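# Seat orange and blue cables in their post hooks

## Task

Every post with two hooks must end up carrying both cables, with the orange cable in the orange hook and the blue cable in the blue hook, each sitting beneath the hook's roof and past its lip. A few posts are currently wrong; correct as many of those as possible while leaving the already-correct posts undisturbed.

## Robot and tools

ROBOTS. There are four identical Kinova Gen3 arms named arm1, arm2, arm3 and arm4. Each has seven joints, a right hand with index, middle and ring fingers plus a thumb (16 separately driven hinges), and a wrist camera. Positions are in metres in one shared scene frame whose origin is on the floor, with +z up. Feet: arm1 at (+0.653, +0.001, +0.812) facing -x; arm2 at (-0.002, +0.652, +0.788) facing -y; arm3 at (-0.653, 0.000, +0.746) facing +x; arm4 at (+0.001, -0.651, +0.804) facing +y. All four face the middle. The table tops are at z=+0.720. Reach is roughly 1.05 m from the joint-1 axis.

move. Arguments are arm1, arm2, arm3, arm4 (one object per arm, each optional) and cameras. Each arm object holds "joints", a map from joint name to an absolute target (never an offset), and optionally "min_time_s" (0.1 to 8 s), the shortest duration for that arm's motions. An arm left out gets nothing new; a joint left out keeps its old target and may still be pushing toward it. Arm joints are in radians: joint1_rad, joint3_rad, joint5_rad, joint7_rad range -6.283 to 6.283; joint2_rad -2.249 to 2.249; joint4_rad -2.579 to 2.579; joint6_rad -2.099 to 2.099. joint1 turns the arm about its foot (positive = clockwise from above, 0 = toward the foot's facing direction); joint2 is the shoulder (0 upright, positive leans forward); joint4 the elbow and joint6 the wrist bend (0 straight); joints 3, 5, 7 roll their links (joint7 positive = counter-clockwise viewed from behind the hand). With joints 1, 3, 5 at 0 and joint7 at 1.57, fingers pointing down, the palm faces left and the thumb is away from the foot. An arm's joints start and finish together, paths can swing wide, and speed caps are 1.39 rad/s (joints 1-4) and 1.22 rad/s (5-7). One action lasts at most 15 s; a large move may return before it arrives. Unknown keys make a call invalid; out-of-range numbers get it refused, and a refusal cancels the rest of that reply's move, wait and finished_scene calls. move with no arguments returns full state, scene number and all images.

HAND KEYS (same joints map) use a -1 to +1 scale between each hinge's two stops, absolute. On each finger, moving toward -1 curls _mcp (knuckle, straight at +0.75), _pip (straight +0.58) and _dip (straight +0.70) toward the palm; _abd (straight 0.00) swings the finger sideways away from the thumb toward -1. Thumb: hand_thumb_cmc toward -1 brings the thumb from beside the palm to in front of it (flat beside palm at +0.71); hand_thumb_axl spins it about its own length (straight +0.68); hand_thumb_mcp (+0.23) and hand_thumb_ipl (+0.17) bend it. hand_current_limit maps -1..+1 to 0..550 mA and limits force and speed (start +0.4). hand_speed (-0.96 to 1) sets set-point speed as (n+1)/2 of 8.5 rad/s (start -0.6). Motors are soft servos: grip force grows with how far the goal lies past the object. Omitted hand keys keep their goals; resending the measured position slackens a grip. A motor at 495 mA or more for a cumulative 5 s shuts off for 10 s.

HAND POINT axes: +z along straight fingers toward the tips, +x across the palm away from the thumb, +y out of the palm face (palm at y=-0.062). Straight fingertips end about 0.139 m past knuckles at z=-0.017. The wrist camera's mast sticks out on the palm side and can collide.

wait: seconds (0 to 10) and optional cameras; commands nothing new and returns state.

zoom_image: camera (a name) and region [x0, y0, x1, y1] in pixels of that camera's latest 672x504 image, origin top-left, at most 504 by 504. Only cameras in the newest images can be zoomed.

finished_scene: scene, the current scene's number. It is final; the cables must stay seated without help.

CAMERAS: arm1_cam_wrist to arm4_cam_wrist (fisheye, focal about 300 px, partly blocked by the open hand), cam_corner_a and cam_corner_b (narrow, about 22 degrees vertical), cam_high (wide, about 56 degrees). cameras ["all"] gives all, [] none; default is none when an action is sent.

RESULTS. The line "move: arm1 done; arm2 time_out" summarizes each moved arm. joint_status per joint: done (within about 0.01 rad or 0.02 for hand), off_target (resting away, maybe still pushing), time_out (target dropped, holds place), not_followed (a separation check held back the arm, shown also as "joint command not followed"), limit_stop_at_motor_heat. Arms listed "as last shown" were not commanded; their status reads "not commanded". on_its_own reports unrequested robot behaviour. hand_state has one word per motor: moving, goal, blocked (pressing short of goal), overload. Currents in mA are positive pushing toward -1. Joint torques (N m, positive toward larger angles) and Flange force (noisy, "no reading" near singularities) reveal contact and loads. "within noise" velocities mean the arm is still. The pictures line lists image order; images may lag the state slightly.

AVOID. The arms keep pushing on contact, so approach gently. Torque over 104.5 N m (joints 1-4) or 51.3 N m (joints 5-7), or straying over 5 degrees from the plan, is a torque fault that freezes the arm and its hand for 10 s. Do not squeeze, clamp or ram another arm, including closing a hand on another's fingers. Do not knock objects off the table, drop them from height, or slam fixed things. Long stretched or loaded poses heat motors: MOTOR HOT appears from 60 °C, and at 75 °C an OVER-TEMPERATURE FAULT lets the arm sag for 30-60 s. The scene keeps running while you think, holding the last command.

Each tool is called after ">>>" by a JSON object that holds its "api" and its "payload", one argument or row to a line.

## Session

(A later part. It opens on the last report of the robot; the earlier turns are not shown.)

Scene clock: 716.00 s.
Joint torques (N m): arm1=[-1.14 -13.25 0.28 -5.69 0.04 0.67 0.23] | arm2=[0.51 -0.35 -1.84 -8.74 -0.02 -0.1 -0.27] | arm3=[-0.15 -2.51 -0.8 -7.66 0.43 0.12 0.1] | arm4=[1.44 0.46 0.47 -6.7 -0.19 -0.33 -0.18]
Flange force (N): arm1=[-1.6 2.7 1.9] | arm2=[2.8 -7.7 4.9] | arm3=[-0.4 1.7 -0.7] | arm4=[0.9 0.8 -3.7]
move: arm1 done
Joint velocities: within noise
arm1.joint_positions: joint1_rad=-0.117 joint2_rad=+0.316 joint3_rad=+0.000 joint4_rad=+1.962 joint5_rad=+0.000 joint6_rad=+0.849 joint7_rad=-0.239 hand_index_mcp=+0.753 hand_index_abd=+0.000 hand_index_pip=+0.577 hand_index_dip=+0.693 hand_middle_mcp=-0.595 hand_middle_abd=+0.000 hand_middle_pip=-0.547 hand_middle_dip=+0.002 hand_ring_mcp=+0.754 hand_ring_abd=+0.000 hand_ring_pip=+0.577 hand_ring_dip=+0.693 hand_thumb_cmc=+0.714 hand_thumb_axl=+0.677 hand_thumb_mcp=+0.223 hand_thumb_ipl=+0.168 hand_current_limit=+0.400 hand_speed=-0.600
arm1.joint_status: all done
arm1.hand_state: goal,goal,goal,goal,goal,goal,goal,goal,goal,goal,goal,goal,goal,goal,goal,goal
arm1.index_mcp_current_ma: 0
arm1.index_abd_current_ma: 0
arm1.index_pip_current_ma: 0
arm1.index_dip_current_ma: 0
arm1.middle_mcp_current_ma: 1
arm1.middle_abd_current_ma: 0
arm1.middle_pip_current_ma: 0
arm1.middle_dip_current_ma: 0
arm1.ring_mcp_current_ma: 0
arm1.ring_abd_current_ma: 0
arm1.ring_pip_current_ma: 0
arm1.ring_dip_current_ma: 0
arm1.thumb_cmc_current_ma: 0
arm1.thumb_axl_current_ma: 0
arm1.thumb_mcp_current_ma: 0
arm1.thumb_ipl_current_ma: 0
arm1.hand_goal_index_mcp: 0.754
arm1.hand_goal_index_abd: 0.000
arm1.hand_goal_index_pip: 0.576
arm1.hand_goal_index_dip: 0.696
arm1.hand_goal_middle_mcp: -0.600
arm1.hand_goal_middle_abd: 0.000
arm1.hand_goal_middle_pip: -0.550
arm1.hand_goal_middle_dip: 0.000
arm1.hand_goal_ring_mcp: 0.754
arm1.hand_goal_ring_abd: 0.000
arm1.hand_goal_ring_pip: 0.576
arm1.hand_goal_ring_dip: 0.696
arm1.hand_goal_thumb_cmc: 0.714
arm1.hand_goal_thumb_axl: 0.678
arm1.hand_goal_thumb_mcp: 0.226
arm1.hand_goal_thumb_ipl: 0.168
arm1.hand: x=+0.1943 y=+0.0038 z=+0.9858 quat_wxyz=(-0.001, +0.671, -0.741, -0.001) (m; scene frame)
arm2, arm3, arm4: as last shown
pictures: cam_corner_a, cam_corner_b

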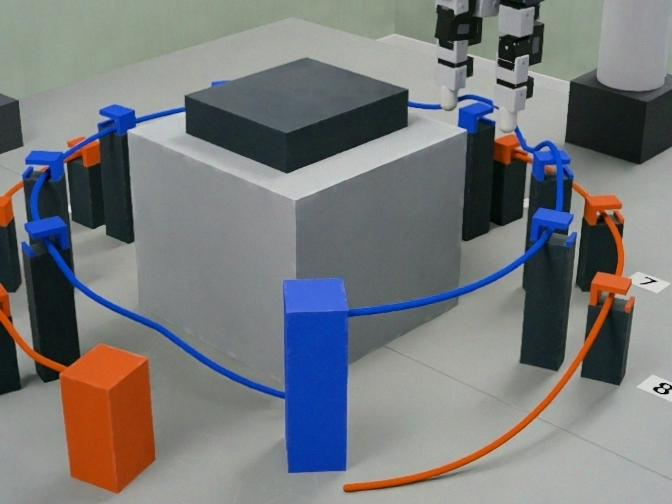

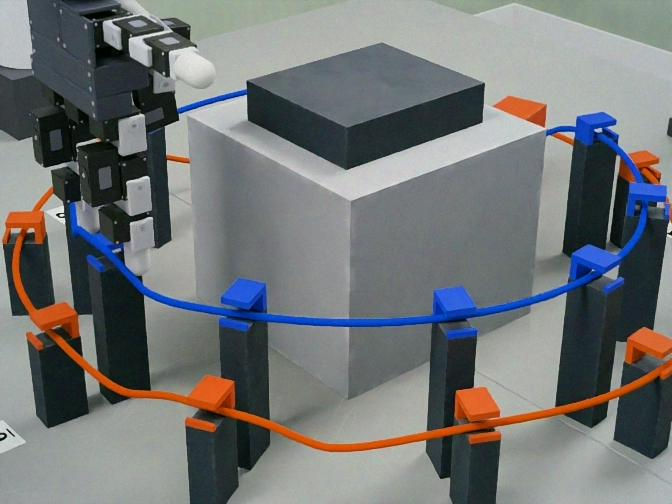

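>>> {"api": "move", "payload": {
  "arm1": {"joints":{"joint1_rad":-0.11723,"joint2_rad":0.34791,"joint4_rad":1.98922,"joint6_rad":0.79005,"joint7_rad":-0.23872},"min_time_s":1.0},
  "cameras": ["cam_corner_b","cam_corner_a"]
}}

>>> {"api": "zoom_image", "payload": {
  "camera": "cam_corner_b",
  "region": [30, 170, 190, 330]
}}

>>> {"api": "zoom_image", "payload": {
  "camera": "cam_corner_a",
  "region": [400, 30, 600, 230]
}}

Scene clock: 725.23 s.
Joint torques (N m): arm1=[-1.14 -13.43 0.33 -5.32 0.01 0.66 0.25] | arm2=[0.58 -0.45 -1.9 -8.74 -0.07 -0.13 -0.29] | arm3=[-0.09 -2.56 -0.72 -7.71 0.45 0.1 0.12] | arm4=[1.45 0.43 0.53 -6.77 -0.15 -0.34 -0.23]
Flange force (N): arm1=[-1.7 2.5 1.8] | arm2=[2.6 -8.1 4.7] | arm3=[-0.1 1.5 -0.7] | arm4=[0.9 0.8 -3.5]
move: arm1 done
Joint velocities: within noise
arm1.joint_positions: joint1_rad=-0.117 joint2_rad=+0.348 joint3_rad=+0.000 joint4_rad=+1.989 joint5_rad=+0.000 joint6_rad=+0.790 joint7_rad=-0.239 hand_index_mcp=+0.753 hand_index_abd=+0.000 hand_index_pip=+0.577 hand_index_dip=+0.693 hand_middle_mcp=-0.595 hand_middle_abd=+0.000 hand_middle_pip=-0.547 hand_middle_dip=+0.002 hand_ring_mcp=+0.754 hand_ring_abd=+0.000 hand_ring_pip=+0.577 hand_ring_dip=+0.693 hand_thumb_cmc=+0.714 hand_thumb_axl=+0.677 hand_thumb_mcp=+0.223 hand_thumb_ipl=+0.168 hand_current_limit=+0.400 hand_speed=-0.600
arm1.joint_status: all done
arm1.hand_state: goal,goal,goal,goal,goal,goal,goal,goal,goal,goal,goal,goal,goal,goal,goal,goal
arm1.index_mcp_current_ma: 0
arm1.index_abd_current_ma: 0
arm1.index_pip_current_ma: 0
arm1.index_dip_current_ma: 0
arm1.middle_mcp_current_ma: 1
arm1.middle_abd_current_ma: 0
arm1.middle_pip_current_ma: 0
arm1.middle_dip_current_ma: 0
arm1.ring_mcp_current_ma: 0
arm1.ring_abd_current_ma: 0
arm1.ring_pip_current_ma: 0
arm1.ring_dip_current_ma: 0
arm1.thumb_cmc_current_ma: 0
arm1.thumb_axl_current_ma: 0
arm1.thumb_mcp_current_ma: 0
arm1.thumb_ipl_current_ma: 0
arm1.hand_goal_index_mcp: 0.754
arm1.hand_goal_index_abd: 0.000
arm1.hand_goal_index_pip: 0.576
arm1.hand_goal_index_dip: 0.696
arm1.hand_goal_middle_mcp: -0.600
arm1.hand_goal_middle_abd: 0.000
arm1.hand_goal_middle_pip: -0.550
arm1.hand_goal_middle_dip: 0.000
arm1.hand_goal_ring_mcp: 0.754
arm1.hand_goal_ring_abd: 0.000
arm1.hand_goal_ring_pip: 0.576
arm1.hand_goal_ring_dip: 0.696
arm1.hand_goal_thumb_cmc: 0.714
arm1.hand_goal_thumb_axl: 0.678
arm1.hand_goal_thumb_mcp: 0.226
arm1.hand_goal_thumb_ipl: 0.168
arm1.hand: x=+0.1943 y=+0.0038 z=+0.9677 quat_wxyz=(-0.001, +0.671, -0.741, -0.001) (m; scene frame)
arm2, arm3, arm4: as last shown
pictures: cam_corner_a, cam_corner_b

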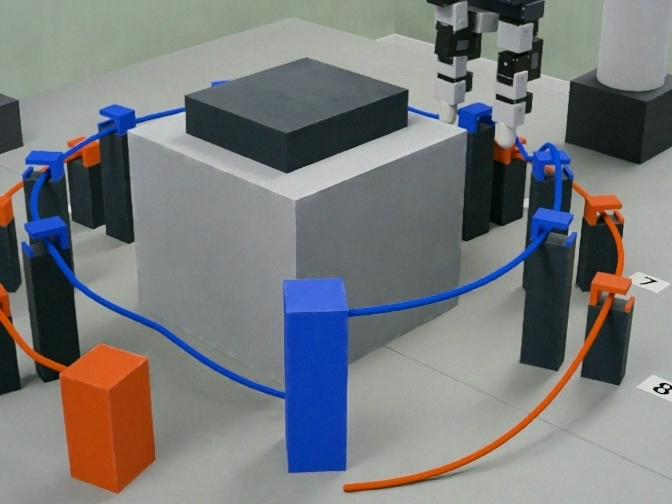

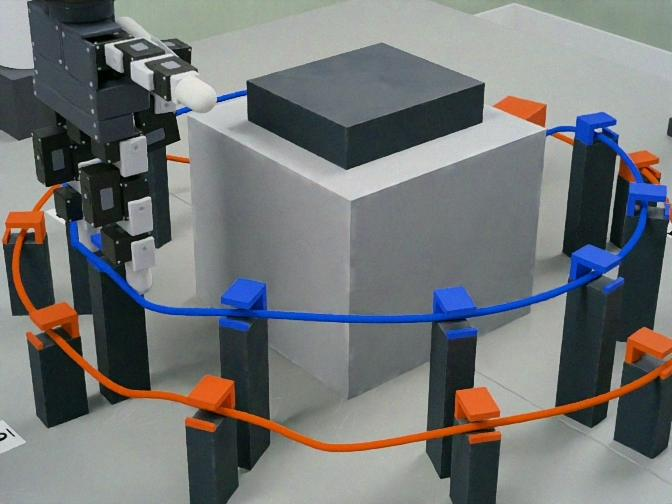

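Scaled by 3.150 from the camera's 672x504 image, which has a finer 960x720 frame.

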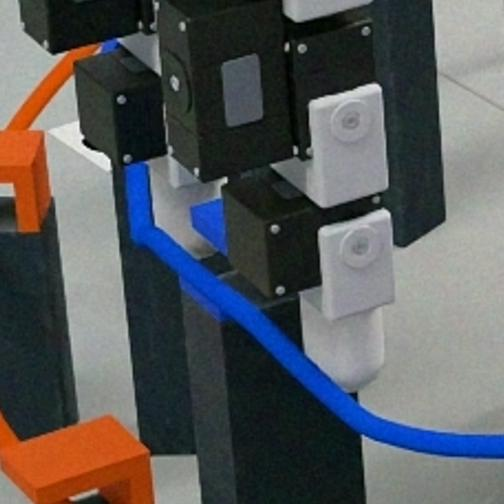

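Scaled by 2.520 from the camera's 672x504 image, which has a finer 960x720 frame.

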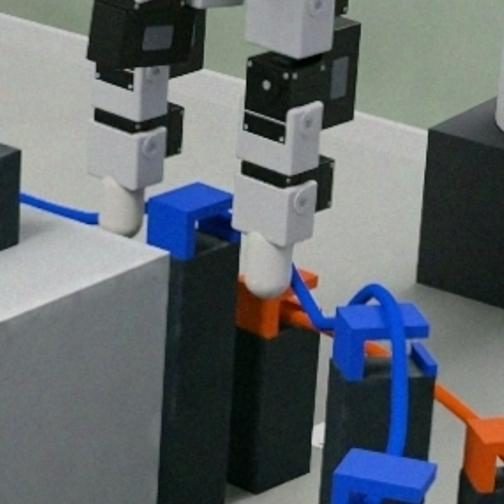

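>>> {"api": "move", "payload": {
  "arm1": {"joints":{"joint1_rad":-0.10394,"joint2_rad":0.38813,"joint4_rad":1.92124,"joint6_rad":0.81785,"joint7_rad":-0.22543},"min_time_s":1.2},
  "cameras": ["cam_corner_b","cam_corner_a"]
}}

>>> {"api": "zoom_image", "payload": {
  "camera": "cam_corner_b",
  "region": [30, 170, 190, 330]
}}

>>> {"api": "zoom_image", "payload": {
  "camera": "cam_corner_a",
  "region": [400, 30, 600, 230]
}}

Scene clock: 751.57 s.
Joint torques (N m): arm1=[-1.11 -14.38 0.31 -5.56 0.01 0.62 0.23] | arm2=[0.56 -0.4 -1.93 -8.63 -0.08 -0.11 -0.26] | arm3=[-0.11 -2.51 -0.69 -7.61 0.46 0.12 0.09] | arm4=[1.44 0.46 0.46 -6.69 -0.15 -0.39 -0.2]
Flange force (N): arm1=[-1.7 2.4 1.8] | arm2=[2.6 -8.1 4.4] | arm3=[-0.1 1.6 -0.9] | arm4=[0.9 0.7 -3.9]
move: arm1 done
Joint velocities: within noise
arm1.joint_positions: joint1_rad=-0.104 joint2_rad=+0.388 joint3_rad=+0.000 joint4_rad=+1.921 joint5_rad=+0.000 joint6_rad=+0.818 joint7_rad=-0.225 hand_index_mcp=+0.753 hand_index_abd=+0.000 hand_index_pip=+0.577 hand_index_dip=+0.693 hand_middle_mcp=-0.595 hand_middle_abd=+0.000 hand_middle_pip=-0.547 hand_middle_dip=+0.002 hand_ring_mcp=+0.754 hand_ring_abd=+0.000 hand_ring_pip=+0.577 hand_ring_dip=+0.693 hand_thumb_cmc=+0.714 hand_thumb_axl=+0.677 hand_thumb_mcp=+0.223 hand_thumb_ipl=+0.168 hand_current_limit=+0.400 hand_speed=-0.600
arm1.joint_status: all done
arm1.hand_state: goal,goal,goal,goal,goal,goal,goal,goal,goal,goal,goal,goal,goal,goal,goal,goal
arm1.index_mcp_current_ma: 0
arm1.index_abd_current_ma: 0
arm1.index_pip_current_ma: 0
arm1.index_dip_current_ma: 0
arm1.middle_mcp_current_ma: 1
arm1.middle_abd_current_ma: 0
arm1.middle_pip_current_ma: 0
arm1.middle_dip_current_ma: 0
arm1.ring_mcp_current_ma: 0
arm1.ring_abd_current_ma: 0
arm1.ring_pip_current_ma: 0
arm1.ring_dip_current_ma: 0
arm1.thumb_cmc_current_ma: 0
arm1.thumb_axl_current_ma: 0
arm1.thumb_mcp_current_ma: 0
arm1.thumb_ipl_current_ma: 0
arm1.hand_goal_index_mcp: 0.754
arm1.hand_goal_index_abd: 0.000
arm1.hand_goal_index_pip: 0.576
arm1.hand_goal_index_dip: 0.696
arm1.hand_goal_middle_mcp: -0.600
arm1.hand_goal_middle_abd: 0.000
arm1.hand_goal_middle_pip: -0.550
arm1.hand_goal_middle_dip: 0.000
arm1.hand_goal_ring_mcp: 0.754
arm1.hand_goal_ring_abd: 0.000
arm1.hand_goal_ring_pip: 0.576
arm1.hand_goal_ring_dip: 0.696
arm1.hand_goal_thumb_cmc: 0.714
arm1.hand_goal_thumb_axl: 0.678
arm1.hand_goal_thumb_mcp: 0.226
arm1.hand_goal_thumb_ipl: 0.168
arm1.hand: x=+0.1724 y=+0.0060 z=+0.9677 quat_wxyz=(-0.001, +0.671, -0.741, -0.001) (m; scene frame)
arm2, arm3, arm4: as last shown
pictures: cam_corner_a, cam_corner_b

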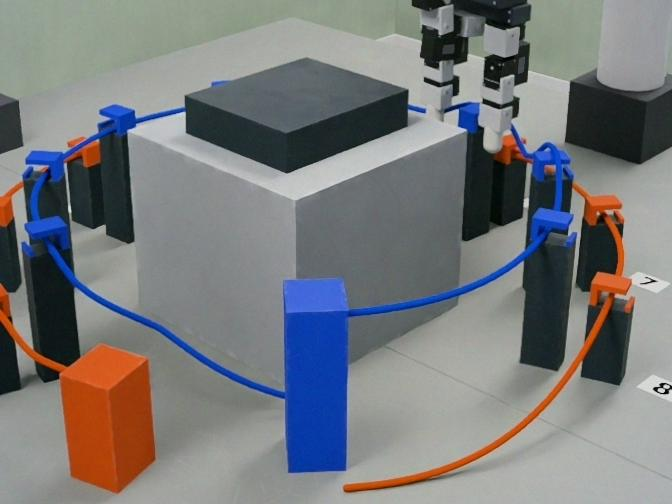

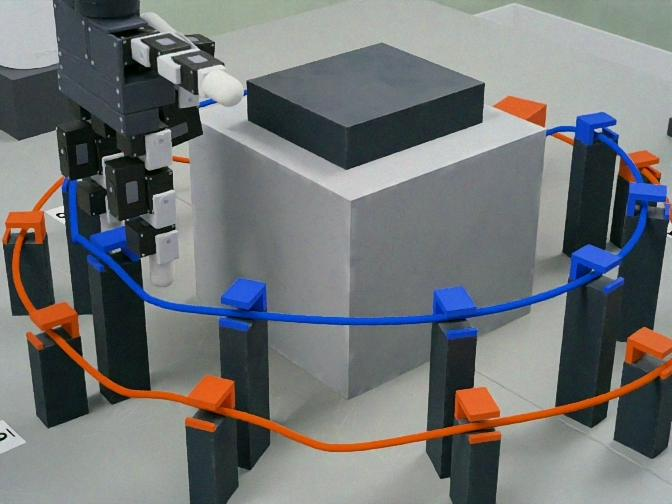

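Scaled by 3.150 from the camera's 672x504 image, which has a finer 960x720 frame.

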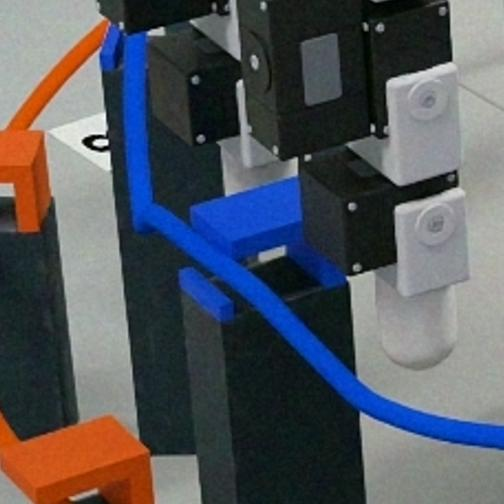

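Scaled by 2.520 from the camera's 672x504 image, which has a finer 960x720 frame.

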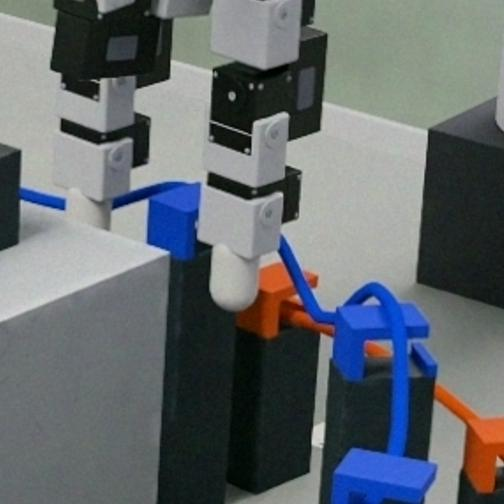

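>>> {"api": "move", "payload": {
  "arm1": {"joints":{"joint1_rad":-0.10362,"joint2_rad":0.30596,"joint4_rad":1.83762,"joint6_rad":0.98364,"joint7_rad":-0.22511},"min_time_s":1.2}
}}

>>> {"api": "move", "payload": {
  "arm1": {"joints":{"joint1_rad":-0.1709,"joint2_rad":0.11774,"joint4_rad":2.09497,"joint6_rad":0.91438,"joint7_rad":-0.29239,"hand_index_dip":0.188,"hand_ring_dip":0.188},"min_time_s":1.5},
  "cameras": ["cam_corner_b","cam_corner_a"]
}}

>>> {"api": "zoom_image", "payload": {
  "camera": "cam_corner_b",
  "region": [30, 170, 190, 330]
}}

>>> {"api": "zoom_image", "payload": {
  "camera": "cam_corner_a",
  "region": [400, 30, 600, 230]
}}

Scene clock: 796.07 s.
Joint torques (N m): arm1=[-1.13 -13.78 0.3 -6.45 0.01 0.62 0.24] | arm2=[0.58 -0.33 -1.95 -8.64 -0.08 -0.12 -0.31] | arm3=[-0.07 -2.57 -0.8 -7.65 0.44 0.11 0.08] | arm4=[1.39 0.5 0.52 -6.74 -0.15 -0.32 -0.19]
Flange force (N): arm1=[-1.4 2.6 1.5] | arm2=[2.8 -8.3 4.5] | arm3=[-0.3 1.9 -0.8] | arm4=[1.0 1.0 -3.5]
move: arm1 done
Joint velocities: within noise
arm1.joint_positions: joint1_rad=-0.104 joint2_rad=+0.306 joint3_rad=+0.000 joint4_rad=+1.838 joint5_rad=+0.000 joint6_rad=+0.984 joint7_rad=-0.225 hand_index_mcp=+0.753 hand_index_abd=+0.000 hand_index_pip=+0.577 hand_index_dip=+0.693 hand_middle_mcp=-0.595 hand_middle_abd=+0.000 hand_middle_pip=-0.547 hand_middle_dip=+0.002 hand_ring_mcp=+0.754 hand_ring_abd=+0.000 hand_ring_pip=+0.577 hand_ring_dip=+0.693 hand_thumb_cmc=+0.714 hand_thumb_axl=+0.677 hand_thumb_mcp=+0.223 hand_thumb_ipl=+0.168 hand_current_limit=+0.400 hand_speed=-0.600
arm1.joint_status: all done
arm1.hand_state: goal,goal,goal,goal,goal,goal,goal,goal,goal,goal,goal,goal,goal,goal,goal,goal
arm1.index_mcp_current_ma: 0
arm1.index_abd_current_ma: 0
arm1.index_pip_current_ma: 0
arm1.index_dip_current_ma: 0
arm1.middle_mcp_current_ma: 1
arm1.middle_abd_current_ma: 0
arm1.middle_pip_current_ma: 0
arm1.middle_dip_current_ma: 0
arm1.ring_mcp_current_ma: 0
arm1.ring_abd_current_ma: 0
arm1.ring_pip_current_ma: 0
arm1.ring_dip_current_ma: 0
arm1.thumb_cmc_current_ma: 0
arm1.thumb_axl_current_ma: 0
arm1.thumb_mcp_current_ma: 0
arm1.thumb_ipl_current_ma: 0
arm1.hand_goal_index_mcp: 0.754
arm1.hand_goal_index_abd: 0.000
arm1.hand_goal_index_pip: 0.576
arm1.hand_goal_index_dip: 0.696
arm1.hand_goal_middle_mcp: -0.600
arm1.hand_goal_middle_abd: 0.000
arm1.hand_goal_middle_pip: -0.550
arm1.hand_goal_middle_dip: 0.000
arm1.hand_goal_ring_mcp: 0.754
arm1.hand_goal_ring_abd: 0.000
arm1.hand_goal_ring_pip: 0.576
arm1.hand_goal_ring_dip: 0.696
arm1.hand_goal_thumb_cmc: 0.714
arm1.hand_goal_thumb_axl: 0.678
arm1.hand_goal_thumb_mcp: 0.226
arm1.hand_goal_thumb_ipl: 0.168
arm1.hand: x=+0.1724 y=+0.0060 z=+1.0207 quat_wxyz=(-0.001, +0.671, -0.741, -0.001) (m; scene frame)
arm2, arm3, arm4: as last shown
pictures: none

Scene clock: 797.90 s.
Joint torques (N m): arm1=[-1.16 -9.98 0.2 -6.13 0.02 0.62 0.21] | arm2=[0.53 -0.43 -1.83 -8.66 -0.03 -0.13 -0.28] | arm3=[-0.11 -2.56 -0.76 -7.65 0.46 0.1 0.08] | arm4=[1.48 0.47 0.49 -6.74 -0.18 -0.35 -0.19]
Flange force (N): arm1=[-1.0 3.1 2.1] | arm2=[2.5 -7.8 4.4] | arm3=[-0.2 1.7 -0.9] | arm4=[1.0 0.8 -3.6]
move: arm1 done
Joint velocities: within noise
arm1.joint_positions: joint1_rad=-0.171 joint2_rad=+0.118 joint3_rad=+0.000 joint4_rad=+2.095 joint5_rad=+0.000 joint6_rad=+0.914 joint7_rad=-0.292 hand_index_mcp=+0.753 hand_index_abd=+0.000 hand_index_pip=+0.577 hand_index_dip=+0.192 hand_middle_mcp=-0.595 hand_middle_abd=+0.000 hand_middle_pip=-0.547 hand_middle_dip=+0.002 hand_ring_mcp=+0.754 hand_ring_abd=+0.000 hand_ring_pip=+0.577 hand_ring_dip=+0.192 hand_thumb_cmc=+0.714 hand_thumb_axl=+0.677 hand_thumb_mcp=+0.223 hand_thumb_ipl=+0.168 hand_current_limit=+0.400 hand_speed=-0.600
arm1.joint_status: all done
arm1.hand_state: goal,goal,goal,goal,goal,goal,goal,goal,goal,goal,goal,goal,goal,goal,goal,goal
arm1.index_mcp_current_ma: 0
arm1.index_abd_current_ma: 0
arm1.index_pip_current_ma: 0
arm1.index_dip_current_ma: 0
arm1.middle_mcp_current_ma: 1
arm1.middle_abd_current_ma: 0
arm1.middle_pip_current_ma: 0
arm1.middle_dip_current_ma: 0
arm1.ring_mcp_current_ma: 0
arm1.ring_abd_current_ma: 0
arm1.ring_pip_current_ma: 0
arm1.ring_dip_current_ma: 0
arm1.thumb_cmc_current_ma: 0
arm1.thumb_axl_current_ma: 0
arm1.thumb_mcp_current_ma: 0
arm1.thumb_ipl_current_ma: 0
arm1.hand_goal_index_mcp: 0.754
arm1.hand_goal_index_abd: 0.000
arm1.hand_goal_index_pip: 0.576
arm1.hand_goal_index_dip: 0.188
arm1.hand_goal_middle_mcp: -0.600
arm1.hand_goal_middle_abd: 0.000
arm1.hand_goal_middle_pip: -0.550
arm1.hand_goal_middle_dip: 0.000
arm1.hand_goal_ring_mcp: 0.754
arm1.hand_goal_ring_abd: 0.000
arm1.hand_goal_ring_pip: 0.576
arm1.hand_goal_ring_dip: 0.188
arm1.hand_goal_thumb_cmc: 0.714
arm1.hand_goal_thumb_axl: 0.678
arm1.hand_goal_thumb_mcp: 0.226
arm1.hand_goal_thumb_ipl: 0.168
arm1.hand: x=+0.2630 y=-0.0033 z=+1.0207 quat_wxyz=(-0.001, +0.671, -0.741, -0.001) (m; scene frame)
arm2.joint_positions: joint1_rad=+0.331 joint2_rad=-0.384 joint3_rad=-0.121 joint4_rad=+1.454 joint5_rad=-0.058 joint6_rad=+1.992 joint7_rad=+1.664 hand_index_mcp=+0.753 hand_index_abd=+0.000 hand_index_pip=+0.577 hand_index_dip=+0.696 hand_middle_mcp=+0.753 hand_middle_abd=+0.000 hand_middle_pip=+0.577 hand_middle_dip=+0.696 hand_ring_mcp=+0.753 hand_ring_abd=+0.000 hand_ring_pip=+0.577 hand_ring_dip=+0.696 hand_thumb_cmc=+0.714 hand_thumb_axl=+0.677 hand_thumb_mcp=+0.224 hand_thumb_ipl=+0.168 hand_current_limit=+0.400 hand_speed=-0.600
arm2.joint_status: not commanded
arm2.hand_state: goal,goal,goal,goal,goal,goal,goal,goal,goal,goal,goal,goal,goal,goal,goal,goal
arm2.index_mcp_current_ma: 0
arm2.index_abd_current_ma: 0
arm2.index_pip_current_ma: 0
arm2.index_dip_current_ma: 0
arm2.middle_mcp_current_ma: 0
arm2.middle_abd_current_ma: 0
arm2.middle_pip_current_ma: 0
arm2.middle_dip_current_ma: 0
arm2.ring_mcp_current_ma: 0
arm2.ring_abd_current_ma: 0
arm2.ring_pip_current_ma: 0
arm2.ring_dip_current_ma: 0
arm2.thumb_cmc_current_ma: 0
arm2.thumb_axl_current_ma: 0
arm2.thumb_mcp_current_ma: -2
arm2.thumb_ipl_current_ma: 0
arm2.hand_goal_index_mcp: 0.754
arm2.hand_goal_index_abd: 0.000
arm2.hand_goal_index_pip: 0.576
arm2.hand_goal_index_dip: 0.696
arm2.hand_goal_middle_mcp: 0.754
arm2.hand_goal_middle_abd: 0.000
arm2.hand_goal_middle_pip: 0.576
arm2.hand_goal_middle_dip: 0.696
arm2.hand_goal_ring_mcp: 0.754
arm2.hand_goal_ring_abd: 0.000
arm2.hand_goal_ring_pip: 0.576
arm2.hand_goal_ring_dip: 0.696
arm2.hand_goal_thumb_cmc: 0.714
arm2.hand_goal_thumb_axl: 0.678
arm2.hand_goal_thumb_mcp: 0.226
arm2.hand_goal_thumb_ipl: 0.168
arm2.hand: x=+0.0537 y=+0.4870 z=+1.3159 quat_wxyz=(+0.028, +0.735, +0.677, -0.030) (m; scene frame)
arm3: as last shown
arm4.joint_positions: joint1_rad=-0.520 joint2_rad=-0.377 joint3_rad=-0.047 joint4_rad=+1.460 joint5_rad=+0.011 joint6_rad=+1.969 joint7_rad=+1.876 hand_index_mcp=+0.753 hand_index_abd=+0.000 hand_index_pip=+0.577 hand_index_dip=+0.696 hand_middle_mcp=+0.753 hand_middle_abd=+0.000 hand_middle_pip=+0.577 hand_middle_dip=+0.696 hand_ring_mcp=+0.753 hand_ring_abd=+0.000 hand_ring_pip=+0.577 hand_ring_dip=+0.696 hand_thumb_cmc=+0.714 hand_thumb_axl=+0.677 hand_thumb_mcp=+0.224 hand_thumb_ipl=+0.168 hand_current_limit=+0.400 hand_speed=-0.600
arm4.joint_status: not commanded
arm4.hand_state: goal,goal,goal,goal,goal,goal,goal,goal,goal,goal,overload,goal,goal,goal,goal,goal
arm4.index_mcp_current_ma: -2
arm4.index_abd_current_ma: 0
arm4.index_pip_current_ma: 2
arm4.index_dip_current_ma: 0
arm4.middle_mcp_current_ma: -2
arm4.middle_abd_current_ma: 0
arm4.middle_pip_current_ma: 2
arm4.middle_dip_current_ma: 0
arm4.ring_mcp_current_ma: -2
arm4.ring_abd_current_ma: 0
arm4.ring_pip_current_ma: 0
arm4.ring_dip_current_ma: 0
arm4.thumb_cmc_current_ma: 1
arm4.thumb_axl_current_ma: -2
arm4.thumb_mcp_current_ma: -7
arm4.thumb_ipl_current_ma: -1
arm4.hand_goal_index_mcp: 0.754
arm4.hand_goal_index_abd: 0.000
arm4.hand_goal_index_pip: 0.576
arm4.hand_goal_index_dip: 0.696
arm4.hand_goal_middle_mcp: 0.754
arm4.hand_goal_middle_abd: 0.000
arm4.hand_goal_middle_pip: 0.576
arm4.hand_goal_middle_dip: 0.696
arm4.hand_goal_ring_mcp: 0.754
arm4.hand_goal_ring_abd: 0.000
arm4.hand_goal_ring_pip: 0.576
arm4.hand_goal_ring_dip: 0.696
arm4.hand_goal_thumb_cmc: 0.714
arm4.hand_goal_thumb_axl: 0.678
arm4.hand_goal_thumb_mcp: 0.226
arm4.hand_goal_thumb_ipl: 0.168
arm4.hand: x=-0.1333 y=-0.5587 z=+1.3237 quat_wxyz=(+0.035, -0.938, +0.343, +0.025) (m; scene frame)
pictures: cam_corner_a, cam_corner_b

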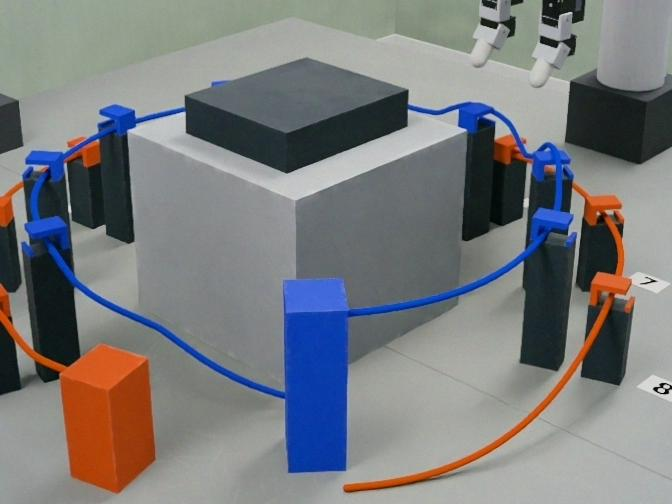

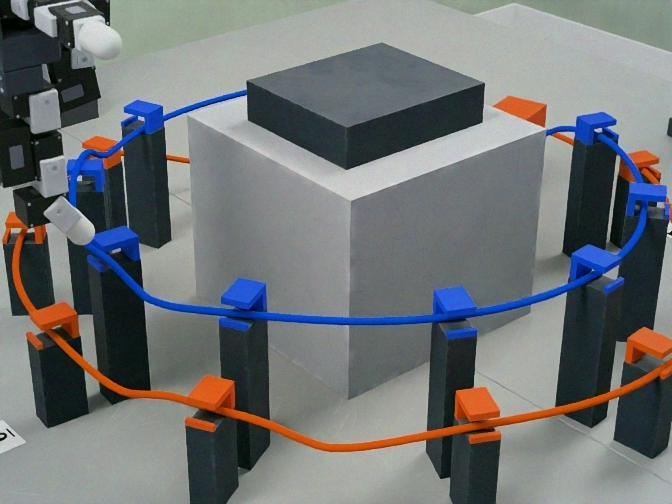

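Scaled by 3.150 from the camera's 672x504 image, which has a finer 960x720 frame.

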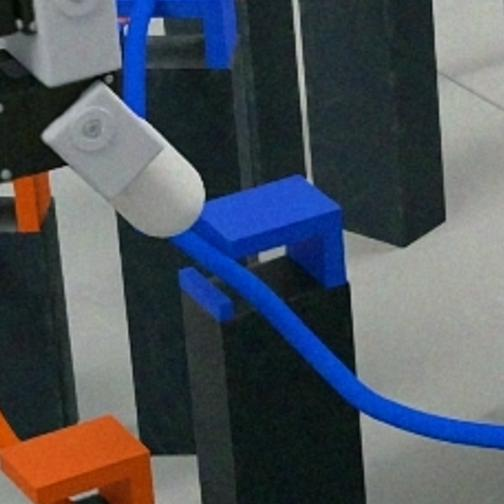

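Scaled by 2.520 from the camera's 672x504 image, which has a finer 960x720 frame.

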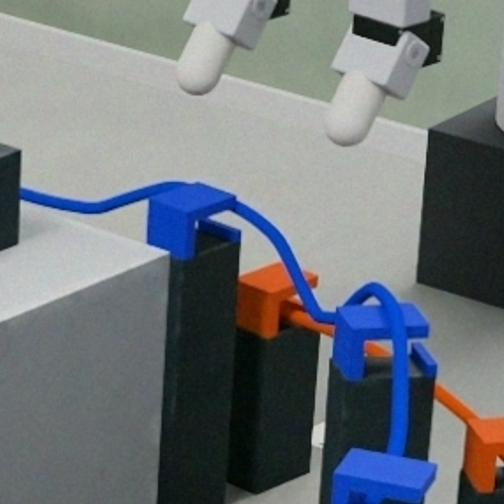

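>>> {"api": "move", "payload": {
  "arm1": {"joints":{"joint1_rad":-0.14501,"joint2_rad":0.28654,"joint4_rad":2.11229,"joint6_rad":0.7283,"joint7_rad":-0.2665,"hand_index_dip":0.913,"hand_ring_dip":0.913},"min_time_s":1.5}
}}

>>> {"api": "move", "payload": {
  "arm1": {"joints":{"joint1_rad":-0.12447,"joint2_rad":0.33726,"joint4_rad":2.02958,"joint6_rad":0.76033,"joint7_rad":-0.24596},"min_time_s":1.5},
  "cameras": ["cam_corner_b","cam_corner_a"]
}}

>>> {"api": "zoom_image", "payload": {
  "camera": "cam_corner_b",
  "region": [30, 170, 190, 330]
}}

>>> {"api": "zoom_image", "payload": {
  "camera": "cam_corner_a",
  "region": [400, 30, 600, 230]
}}

Scene clock: 912.73 s.
Joint torques (N m): arm1=[-1.16 -12.06 0.28 -5.04 0.02 0.62 0.23] | arm2=[0.54 -0.41 -1.88 -8.75 -0.06 -0.13 -0.27] | arm3=[-0.13 -2.52 -0.73 -7.63 0.44 0.1 0.11] | arm4=[1.45 0.45 0.51 -6.76 -0.14 -0.34 -0.18]
Flange force (N): arm1=[-1.8 2.7 2.4] | arm2=[2.7 -7.9 4.8] | arm3=[-0.1 1.6 -0.9] | arm4=[0.9 0.9 -3.5]
move: arm1 done
Joint velocities: within noise
arm1.joint_positions: joint1_rad=-0.145 joint2_rad=+0.287 joint3_rad=+0.000 joint4_rad=+2.112 joint5_rad=+0.000 joint6_rad=+0.728 joint7_rad=-0.266 hand_index_mcp=+0.753 hand_index_abd=+0.000 hand_index_pip=+0.577 hand_index_dip=+0.911 hand_middle_mcp=-0.595 hand_middle_abd=+0.000 hand_middle_pip=-0.547 hand_middle_dip=+0.002 hand_ring_mcp=+0.754 hand_ring_abd=+0.000 hand_ring_pip=+0.577 hand_ring_dip=+0.911 hand_thumb_cmc=+0.714 hand_thumb_axl=+0.677 hand_thumb_mcp=+0.223 hand_thumb_ipl=+0.168 hand_current_limit=+0.400 hand_speed=-0.600
arm1.joint_status: all done
arm1.hand_state: goal,goal,goal,goal,goal,goal,goal,goal,goal,goal,goal,goal,goal,goal,goal,goal
arm1.index_mcp_current_ma: 0
arm1.index_abd_current_ma: 0
arm1.index_pip_current_ma: 0
arm1.index_dip_current_ma: 0
arm1.middle_mcp_current_ma: 1
arm1.middle_abd_current_ma: 0
arm1.middle_pip_current_ma: 0
arm1.middle_dip_current_ma: 0
arm1.ring_mcp_current_ma: 0
arm1.ring_abd_current_ma: 0
arm1.ring_pip_current_ma: 0
arm1.ring_dip_current_ma: 0
arm1.thumb_cmc_current_ma: 0
arm1.thumb_axl_current_ma: 0
arm1.thumb_mcp_current_ma: 0
arm1.thumb_ipl_current_ma: 0
arm1.hand_goal_index_mcp: 0.754
arm1.hand_goal_index_abd: 0.000
arm1.hand_goal_index_pip: 0.576
arm1.hand_goal_index_dip: 0.914
arm1.hand_goal_middle_mcp: -0.600
arm1.hand_goal_middle_abd: 0.000
arm1.hand_goal_middle_pip: -0.550
arm1.hand_goal_middle_dip: 0.000
arm1.hand_goal_ring_mcp: 0.754
arm1.hand_goal_ring_abd: 0.000
arm1.hand_goal_ring_pip: 0.576
arm1.hand_goal_ring_dip: 0.914
arm1.hand_goal_thumb_cmc: 0.714
arm1.hand_goal_thumb_axl: 0.678
arm1.hand_goal_thumb_mcp: 0.226
arm1.hand_goal_thumb_ipl: 0.168
arm1.hand: x=+0.2331 y=-0.0001 z=+0.9627 quat_wxyz=(-0.001, +0.671, -0.741, -0.001) (m; scene frame)
arm2, arm3, arm4: as last shown
pictures: none

Scene clock: 914.53 s.
Joint torques (N m): arm1=[-1.16 -13.14 0.32 -5.24 0.03 0.6 0.21] | arm2=[0.61 -0.36 -1.85 -8.74 -0.04 -0.13 -0.31] | arm3=[-0.16 -2.55 -0.73 -7.65 0.41 0.12 0.1] | arm4=[1.42 0.5 0.45 -6.78 -0.14 -0.33 -0.2]
Flange force (N): arm1=[-1.9 2.5 2.0] | arm2=[2.8 -8.0 4.8] | arm3=[-0.1 1.7 -0.8] | arm4=[1.1 0.8 -3.4]
move: arm1 done
Joint velocities: within noise
arm1.joint_positions: joint1_rad=-0.124 joint2_rad=+0.337 joint3_rad=+0.000 joint4_rad=+2.030 joint5_rad=+0.000 joint6_rad=+0.760 joint7_rad=-0.246 hand_index_mcp=+0.756 hand_index_abd=+0.001 hand_index_pip=+0.579 hand_index_dip=+0.915 hand_middle_mcp=-0.595 hand_middle_abd=+0.000 hand_middle_pip=-0.547 hand_middle_dip=+0.002 hand_ring_mcp=+0.755 hand_ring_abd=+0.000 hand_ring_pip=+0.578 hand_ring_dip=+0.913 hand_thumb_cmc=+0.714 hand_thumb_axl=+0.677 hand_thumb_mcp=+0.223 hand_thumb_ipl=+0.168 hand_current_limit=+0.400 hand_speed=-0.600
arm1.joint_status: all done
arm1.hand_state: goal,goal,goal,goal,goal,goal,goal,goal,goal,goal,goal,goal,goal,goal,goal,goal
arm1.index_mcp_current_ma: 0
arm1.index_abd_current_ma: 0
arm1.index_pip_current_ma: 0
arm1.index_dip_current_ma: 0
arm1.middle_mcp_current_ma: 1
arm1.middle_abd_current_ma: 0
arm1.middle_pip_current_ma: 0
arm1.middle_dip_current_ma: 0
arm1.ring_mcp_current_ma: 0
arm1.ring_abd_current_ma: 0
arm1.ring_pip_current_ma: 0
arm1.ring_dip_current_ma: 0
arm1.thumb_cmc_current_ma: 0
arm1.thumb_axl_current_ma: 0
arm1.thumb_mcp_current_ma: 0
arm1.thumb_ipl_current_ma: 0
arm1.hand_goal_index_mcp: 0.754
arm1.hand_goal_index_abd: 0.000
arm1.hand_goal_index_pip: 0.576
arm1.hand_goal_index_dip: 0.914
arm1.hand_goal_middle_mcp: -0.600
arm1.hand_goal_middle_abd: 0.000
arm1.hand_goal_middle_pip: -0.550
arm1.hand_goal_middle_dip: 0.000
arm1.hand_goal_ring_mcp: 0.754
arm1.hand_goal_ring_abd: 0.000
arm1.hand_goal_ring_pip: 0.576
arm1.hand_goal_ring_dip: 0.914
arm1.hand_goal_thumb_cmc: 0.714
arm1.hand_goal_thumb_axl: 0.678
arm1.hand_goal_thumb_mcp: 0.226
arm1.hand_goal_thumb_ipl: 0.168
arm1.hand: x=+0.2053 y=+0.0027 z=+0.9627 quat_wxyz=(-0.001, +0.671, -0.741, -0.001) (m; scene frame)
arm2, arm4: as last shown
arm3.joint_positions: joint1_rad=-0.300 joint2_rad=-0.300 joint3_rad=+0.000 joint4_rad=+1.600 joint5_rad=+0.000 joint6_rad=+1.800 joint7_rad=-0.741 hand_index_mcp=+0.755 hand_index_abd=-0.003 hand_index_pip=+0.579 hand_index_dip=+0.191 hand_middle_mcp=-0.575 hand_middle_abd=+0.000 hand_middle_pip=-0.547 hand_middle_dip=+0.002 hand_ring_mcp=+0.755 hand_ring_abd=+0.002 hand_ring_pip=+0.578 hand_ring_dip=+0.191 hand_thumb_cmc=+0.714 hand_thumb_axl=+0.677 hand_thumb_mcp=+0.224 hand_thumb_ipl=+0.168 hand_current_limit=+0.400 hand_speed=-0.600
arm3.joint_status: not commanded
arm3.hand_state: goal,goal,goal,goal,goal,goal,goal,goal,goal,goal,goal,goal,goal,goal,goal,goal
arm3.index_mcp_current_ma: 4
arm3.index_abd_current_ma: -7
arm3.index_pip_current_ma: 9
arm3.index_dip_current_ma: 11
arm3.middle_mcp_current_ma: 19
arm3.middle_abd_current_ma: 0
arm3.middle_pip_current_ma: 8
arm3.middle_dip_current_ma: 8
arm3.ring_mcp_current_ma: 4
arm3.ring_abd_current_ma: 4
arm3.ring_pip_current_ma: 7
arm3.ring_dip_current_ma: 9
arm3.thumb_cmc_current_ma: 1
arm3.thumb_axl_current_ma: -2
arm3.thumb_mcp_current_ma: -9
arm3.thumb_ipl_current_ma: -1
arm3.hand_goal_index_mcp: 0.754
arm3.hand_goal_index_abd: 0.000
arm3.hand_goal_index_pip: 0.576
arm3.hand_goal_index_dip: 0.188
arm3.hand_goal_middle_mcp: -0.580
arm3.hand_goal_middle_abd: 0.000
arm3.hand_goal_middle_pip: -0.550
arm3.hand_goal_middle_dip: 0.000
arm3.hand_goal_ring_mcp: 0.754
arm3.hand_goal_ring_abd: 0.000
arm3.hand_goal_ring_pip: 0.576
arm3.hand_goal_ring_dip: 0.188
arm3.hand_goal_thumb_cmc: 0.714
arm3.hand_goal_thumb_axl: 0.678
arm3.hand_goal_thumb_mcp: 0.226
arm3.hand_goal_thumb_ipl: 0.168
arm3.hand: x=-0.3979 y=-0.0350 z=+1.2173 quat_wxyz=(+0.006, +0.855, +0.518, +0.020) (m; scene frame)
pictures: cam_corner_a, cam_corner_b

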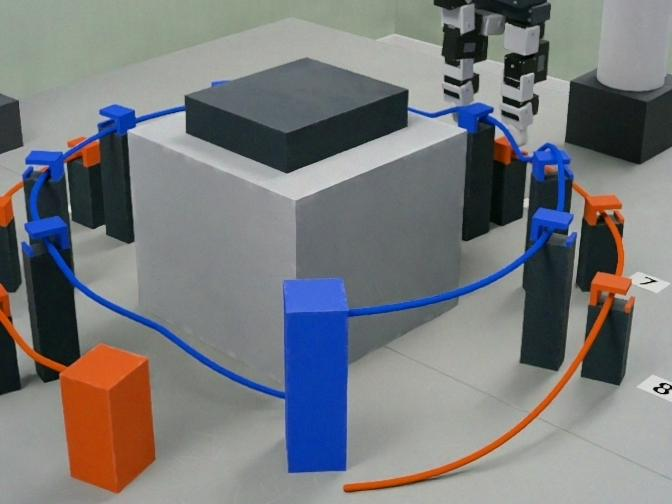

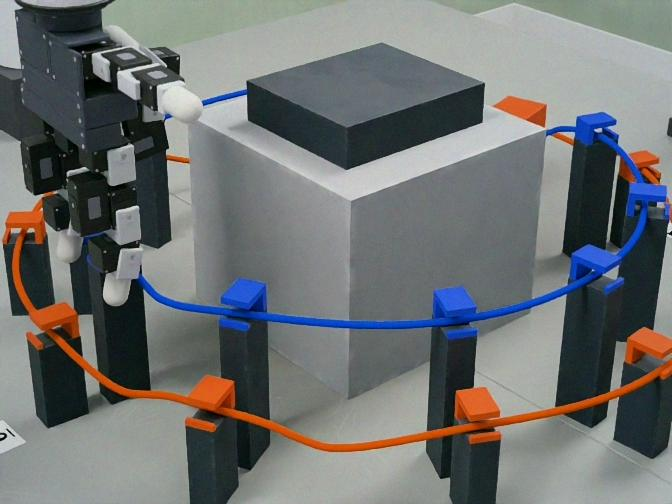

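Scaled by 3.150 from the camera's 672x504 image, which has a finer 960x720 frame.

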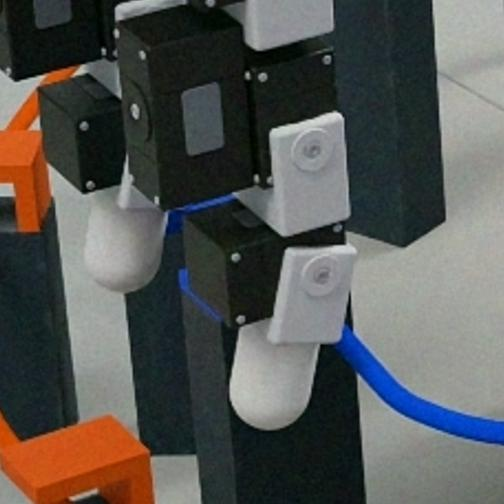

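Scaled by 2.520 from the camera's 672x504 image, which has a finer 960x720 frame.

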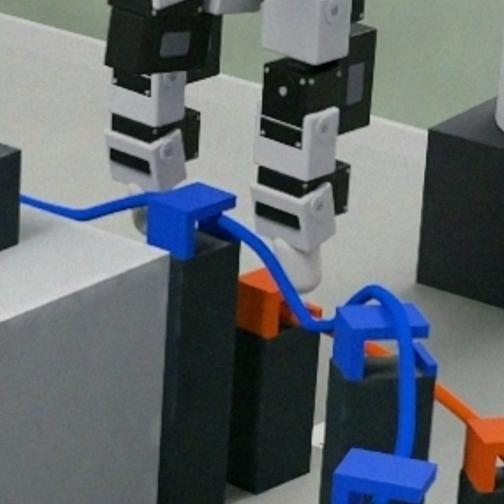

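>>> {"api": "move", "payload": {
  "arm1": {"joints":{"joint1_rad":-0.12453,"joint2_rad":0.34881,"joint4_rad":2.03793,"joint6_rad":0.74043,"joint7_rad":-0.24602},"min_time_s":0.8}
}}

>>> {"api": "move", "payload": {
  "arm1": {"joints":{"joint1_rad":-0.11858,"joint2_rad":0.36485,"joint4_rad":2.01056,"joint6_rad":0.75178,"joint7_rad":-0.24007},"min_time_s":1.0},
  "cameras": ["cam_corner_b","cam_corner_a"]
}}

>>> {"api": "zoom_image", "payload": {
  "camera": "cam_corner_b",
  "region": [30, 170, 190, 330]
}}

>>> {"api": "zoom_image", "payload": {
  "camera": "cam_corner_a",
  "region": [400, 30, 600, 230]
}}

Scene clock: 927.03 s.
Joint torques (N m): arm1=[-1.16 -13.23 0.32 -5.15 0.01 0.6 0.22] | arm2=[0.56 -0.44 -1.84 -8.68 -0.07 -0.11 -0.27] | arm3=[-0.13 -2.56 -0.74 -7.64 0.45 0.08 0.09] | arm4=[1.43 0.4 0.51 -6.77 -0.19 -0.33 -0.21]
Flange force (N): arm1=[-2.0 2.4 2.1] | arm2=[2.5 -7.9 4.5] | arm3=[-0.1 1.7 -1.0] | arm4=[0.8 0.8 -3.5]
move: arm1 done
Joint velocities: within noise
arm1.joint_positions: joint1_rad=-0.125 joint2_rad=+0.349 joint3_rad=+0.000 joint4_rad=+2.038 joint5_rad=+0.000 joint6_rad=+0.740 joint7_rad=-0.246 hand_index_mcp=+0.756 hand_index_abd=+0.001 hand_index_pip=+0.578 hand_index_dip=+0.915 hand_middle_mcp=-0.595 hand_middle_abd=+0.000 hand_middle_pip=-0.547 hand_middle_dip=+0.002 hand_ring_mcp=+0.755 hand_ring_abd=+0.000 hand_ring_pip=+0.578 hand_ring_dip=+0.913 hand_thumb_cmc=+0.714 hand_thumb_axl=+0.677 hand_thumb_mcp=+0.223 hand_thumb_ipl=+0.168 hand_current_limit=+0.400 hand_speed=-0.600
arm1.joint_status: all done
arm1.hand_state: goal,goal,goal,goal,goal,goal,goal,goal,goal,goal,goal,goal,goal,goal,goal,goal
arm1.index_mcp_current_ma: 0
arm1.index_abd_current_ma: 0
arm1.index_pip_current_ma: 0
arm1.index_dip_current_ma: 0
arm1.middle_mcp_current_ma: 1
arm1.middle_abd_current_ma: 0
arm1.middle_pip_current_ma: 0
arm1.middle_dip_current_ma: 0
arm1.ring_mcp_current_ma: 0
arm1.ring_abd_current_ma: 0
arm1.ring_pip_current_ma: 0
arm1.ring_dip_current_ma: 0
arm1.thumb_cmc_current_ma: 0
arm1.thumb_axl_current_ma: 0
arm1.thumb_mcp_current_ma: 0
arm1.thumb_ipl_current_ma: 0
arm1.hand_goal_index_mcp: 0.754
arm1.hand_goal_index_abd: 0.000
arm1.hand_goal_index_pip: 0.576
arm1.hand_goal_index_dip: 0.914
arm1.hand_goal_middle_mcp: -0.600
arm1.hand_goal_middle_abd: 0.000
arm1.hand_goal_middle_pip: -0.550
arm1.hand_goal_middle_dip: 0.000
arm1.hand_goal_ring_mcp: 0.754
arm1.hand_goal_ring_abd: 0.000
arm1.hand_goal_ring_pip: 0.576
arm1.hand_goal_ring_dip: 0.914
arm1.hand_goal_thumb_cmc: 0.714
arm1.hand_goal_thumb_axl: 0.678
arm1.hand_goal_thumb_mcp: 0.226
arm1.hand_goal_thumb_ipl: 0.168
arm1.hand: x=+0.2053 y=+0.0027 z=+0.9568 quat_wxyz=(-0.001, +0.671, -0.741, -0.001) (m; scene frame)
arm2, arm3, arm4: as last shown
pictures: none

Scene clock: 928.33 s.
Joint torques (N m): arm1=[-1.12 -13.6 0.33 -5.23 0.04 0.58 0.23] | arm2=[0.52 -0.42 -1.89 -8.64 -0.06 -0.15 -0.28] | arm3=[-0.14 -2.55 -0.68 -7.66 0.42 0.12 0.05] | arm4=[1.41 0.45 0.48 -6.75 -0.18 -0.35 -0.2]
Flange force (N): arm1=[-1.9 2.3 2.0] | arm2=[2.6 -8.0 4.3] | arm3=[-0.2 1.7 -0.8] | arm4=[0.9 0.8 -3.6]
move: arm1 done
Joint velocities: within noise
arm1.joint_positions: joint1_rad=-0.119 joint2_rad=+0.365 joint3_rad=+0.000 joint4_rad=+2.011 joint5_rad=+0.000 joint6_rad=+0.752 joint7_rad=-0.240 hand_index_mcp=+0.756 hand_index_abd=+0.001 hand_index_pip=+0.578 hand_index_dip=+0.915 hand_middle_mcp=-0.595 hand_middle_abd=+0.000 hand_middle_pip=-0.547 hand_middle_dip=+0.002 hand_ring_mcp=+0.755 hand_ring_abd=+0.000 hand_ring_pip=+0.578 hand_ring_dip=+0.913 hand_thumb_cmc=+0.714 hand_thumb_axl=+0.677 hand_thumb_mcp=+0.223 hand_thumb_ipl=+0.168 hand_current_limit=+0.400 hand_speed=-0.600
arm1.joint_status: all done
arm1.hand_state: goal,goal,goal,goal,goal,goal,goal,goal,goal,goal,goal,goal,goal,goal,goal,goal
arm1.index_mcp_current_ma: 0
arm1.index_abd_current_ma: 0
arm1.index_pip_current_ma: 0
arm1.index_dip_current_ma: 0
arm1.middle_mcp_current_ma: 1
arm1.middle_abd_current_ma: 0
arm1.middle_pip_current_ma: 0
arm1.middle_dip_current_ma: 0
arm1.ring_mcp_current_ma: 0
arm1.ring_abd_current_ma: 0
arm1.ring_pip_current_ma: 0
arm1.ring_dip_current_ma: 0
arm1.thumb_cmc_current_ma: 0
arm1.thumb_axl_current_ma: 0
arm1.thumb_mcp_current_ma: 0
arm1.thumb_ipl_current_ma: 0
arm1.hand_goal_index_mcp: 0.754
arm1.hand_goal_index_abd: 0.000
arm1.hand_goal_index_pip: 0.576
arm1.hand_goal_index_dip: 0.914
arm1.hand_goal_middle_mcp: -0.600
arm1.hand_goal_middle_abd: 0.000
arm1.hand_goal_middle_pip: -0.550
arm1.hand_goal_middle_dip: 0.000
arm1.hand_goal_ring_mcp: 0.754
arm1.hand_goal_ring_abd: 0.000
arm1.hand_goal_ring_pip: 0.576
arm1.hand_goal_ring_dip: 0.914
arm1.hand_goal_thumb_cmc: 0.714
arm1.hand_goal_thumb_axl: 0.678
arm1.hand_goal_thumb_mcp: 0.226
arm1.hand_goal_thumb_ipl: 0.168
arm1.hand: x=+0.1963 y=+0.0036 z=+0.9567 quat_wxyz=(-0.001, +0.671, -0.741, -0.001) (m; scene frame)
arm2, arm3, arm4: as last shown
pictures: cam_corner_a, cam_corner_b

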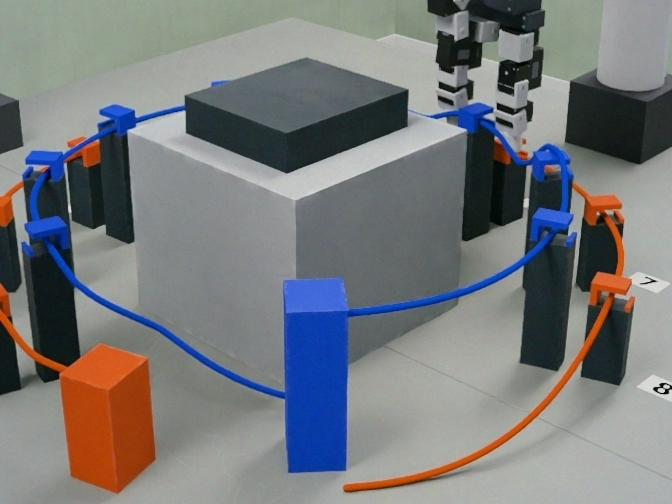

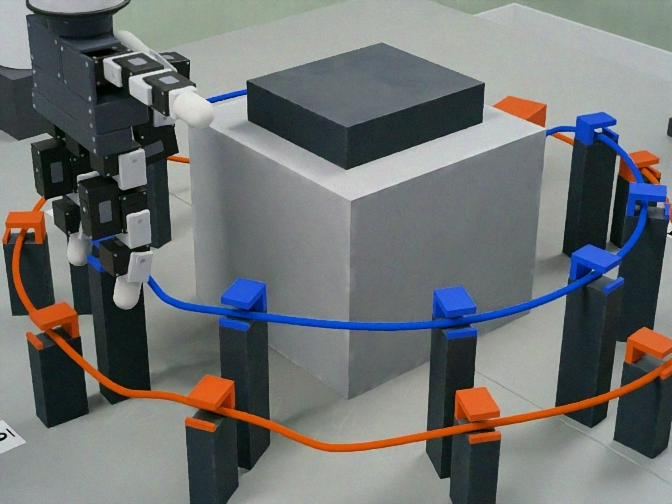

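Scaled by 3.150 from the camera's 672x504 image, which has a finer 960x720 frame.

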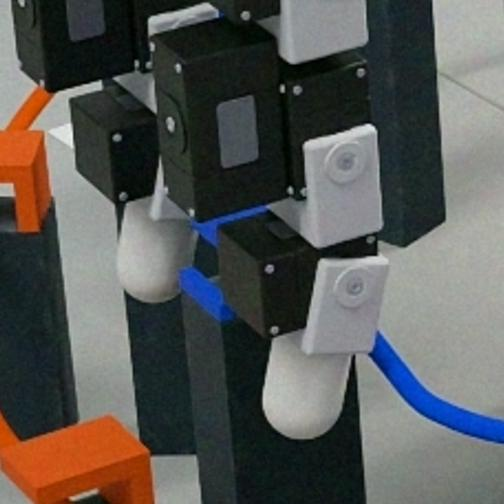

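Scaled by 2.520 from the camera's 672x504 image, which has a finer 960x720 frame.

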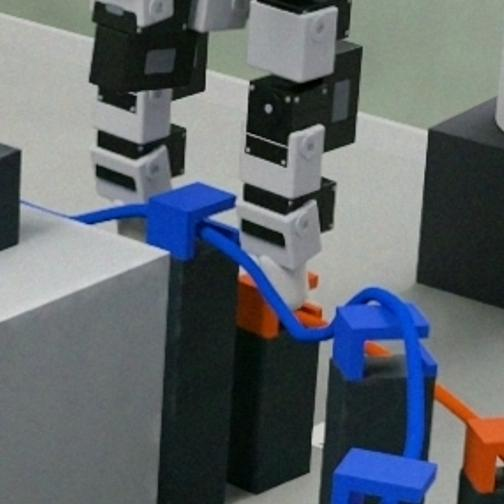

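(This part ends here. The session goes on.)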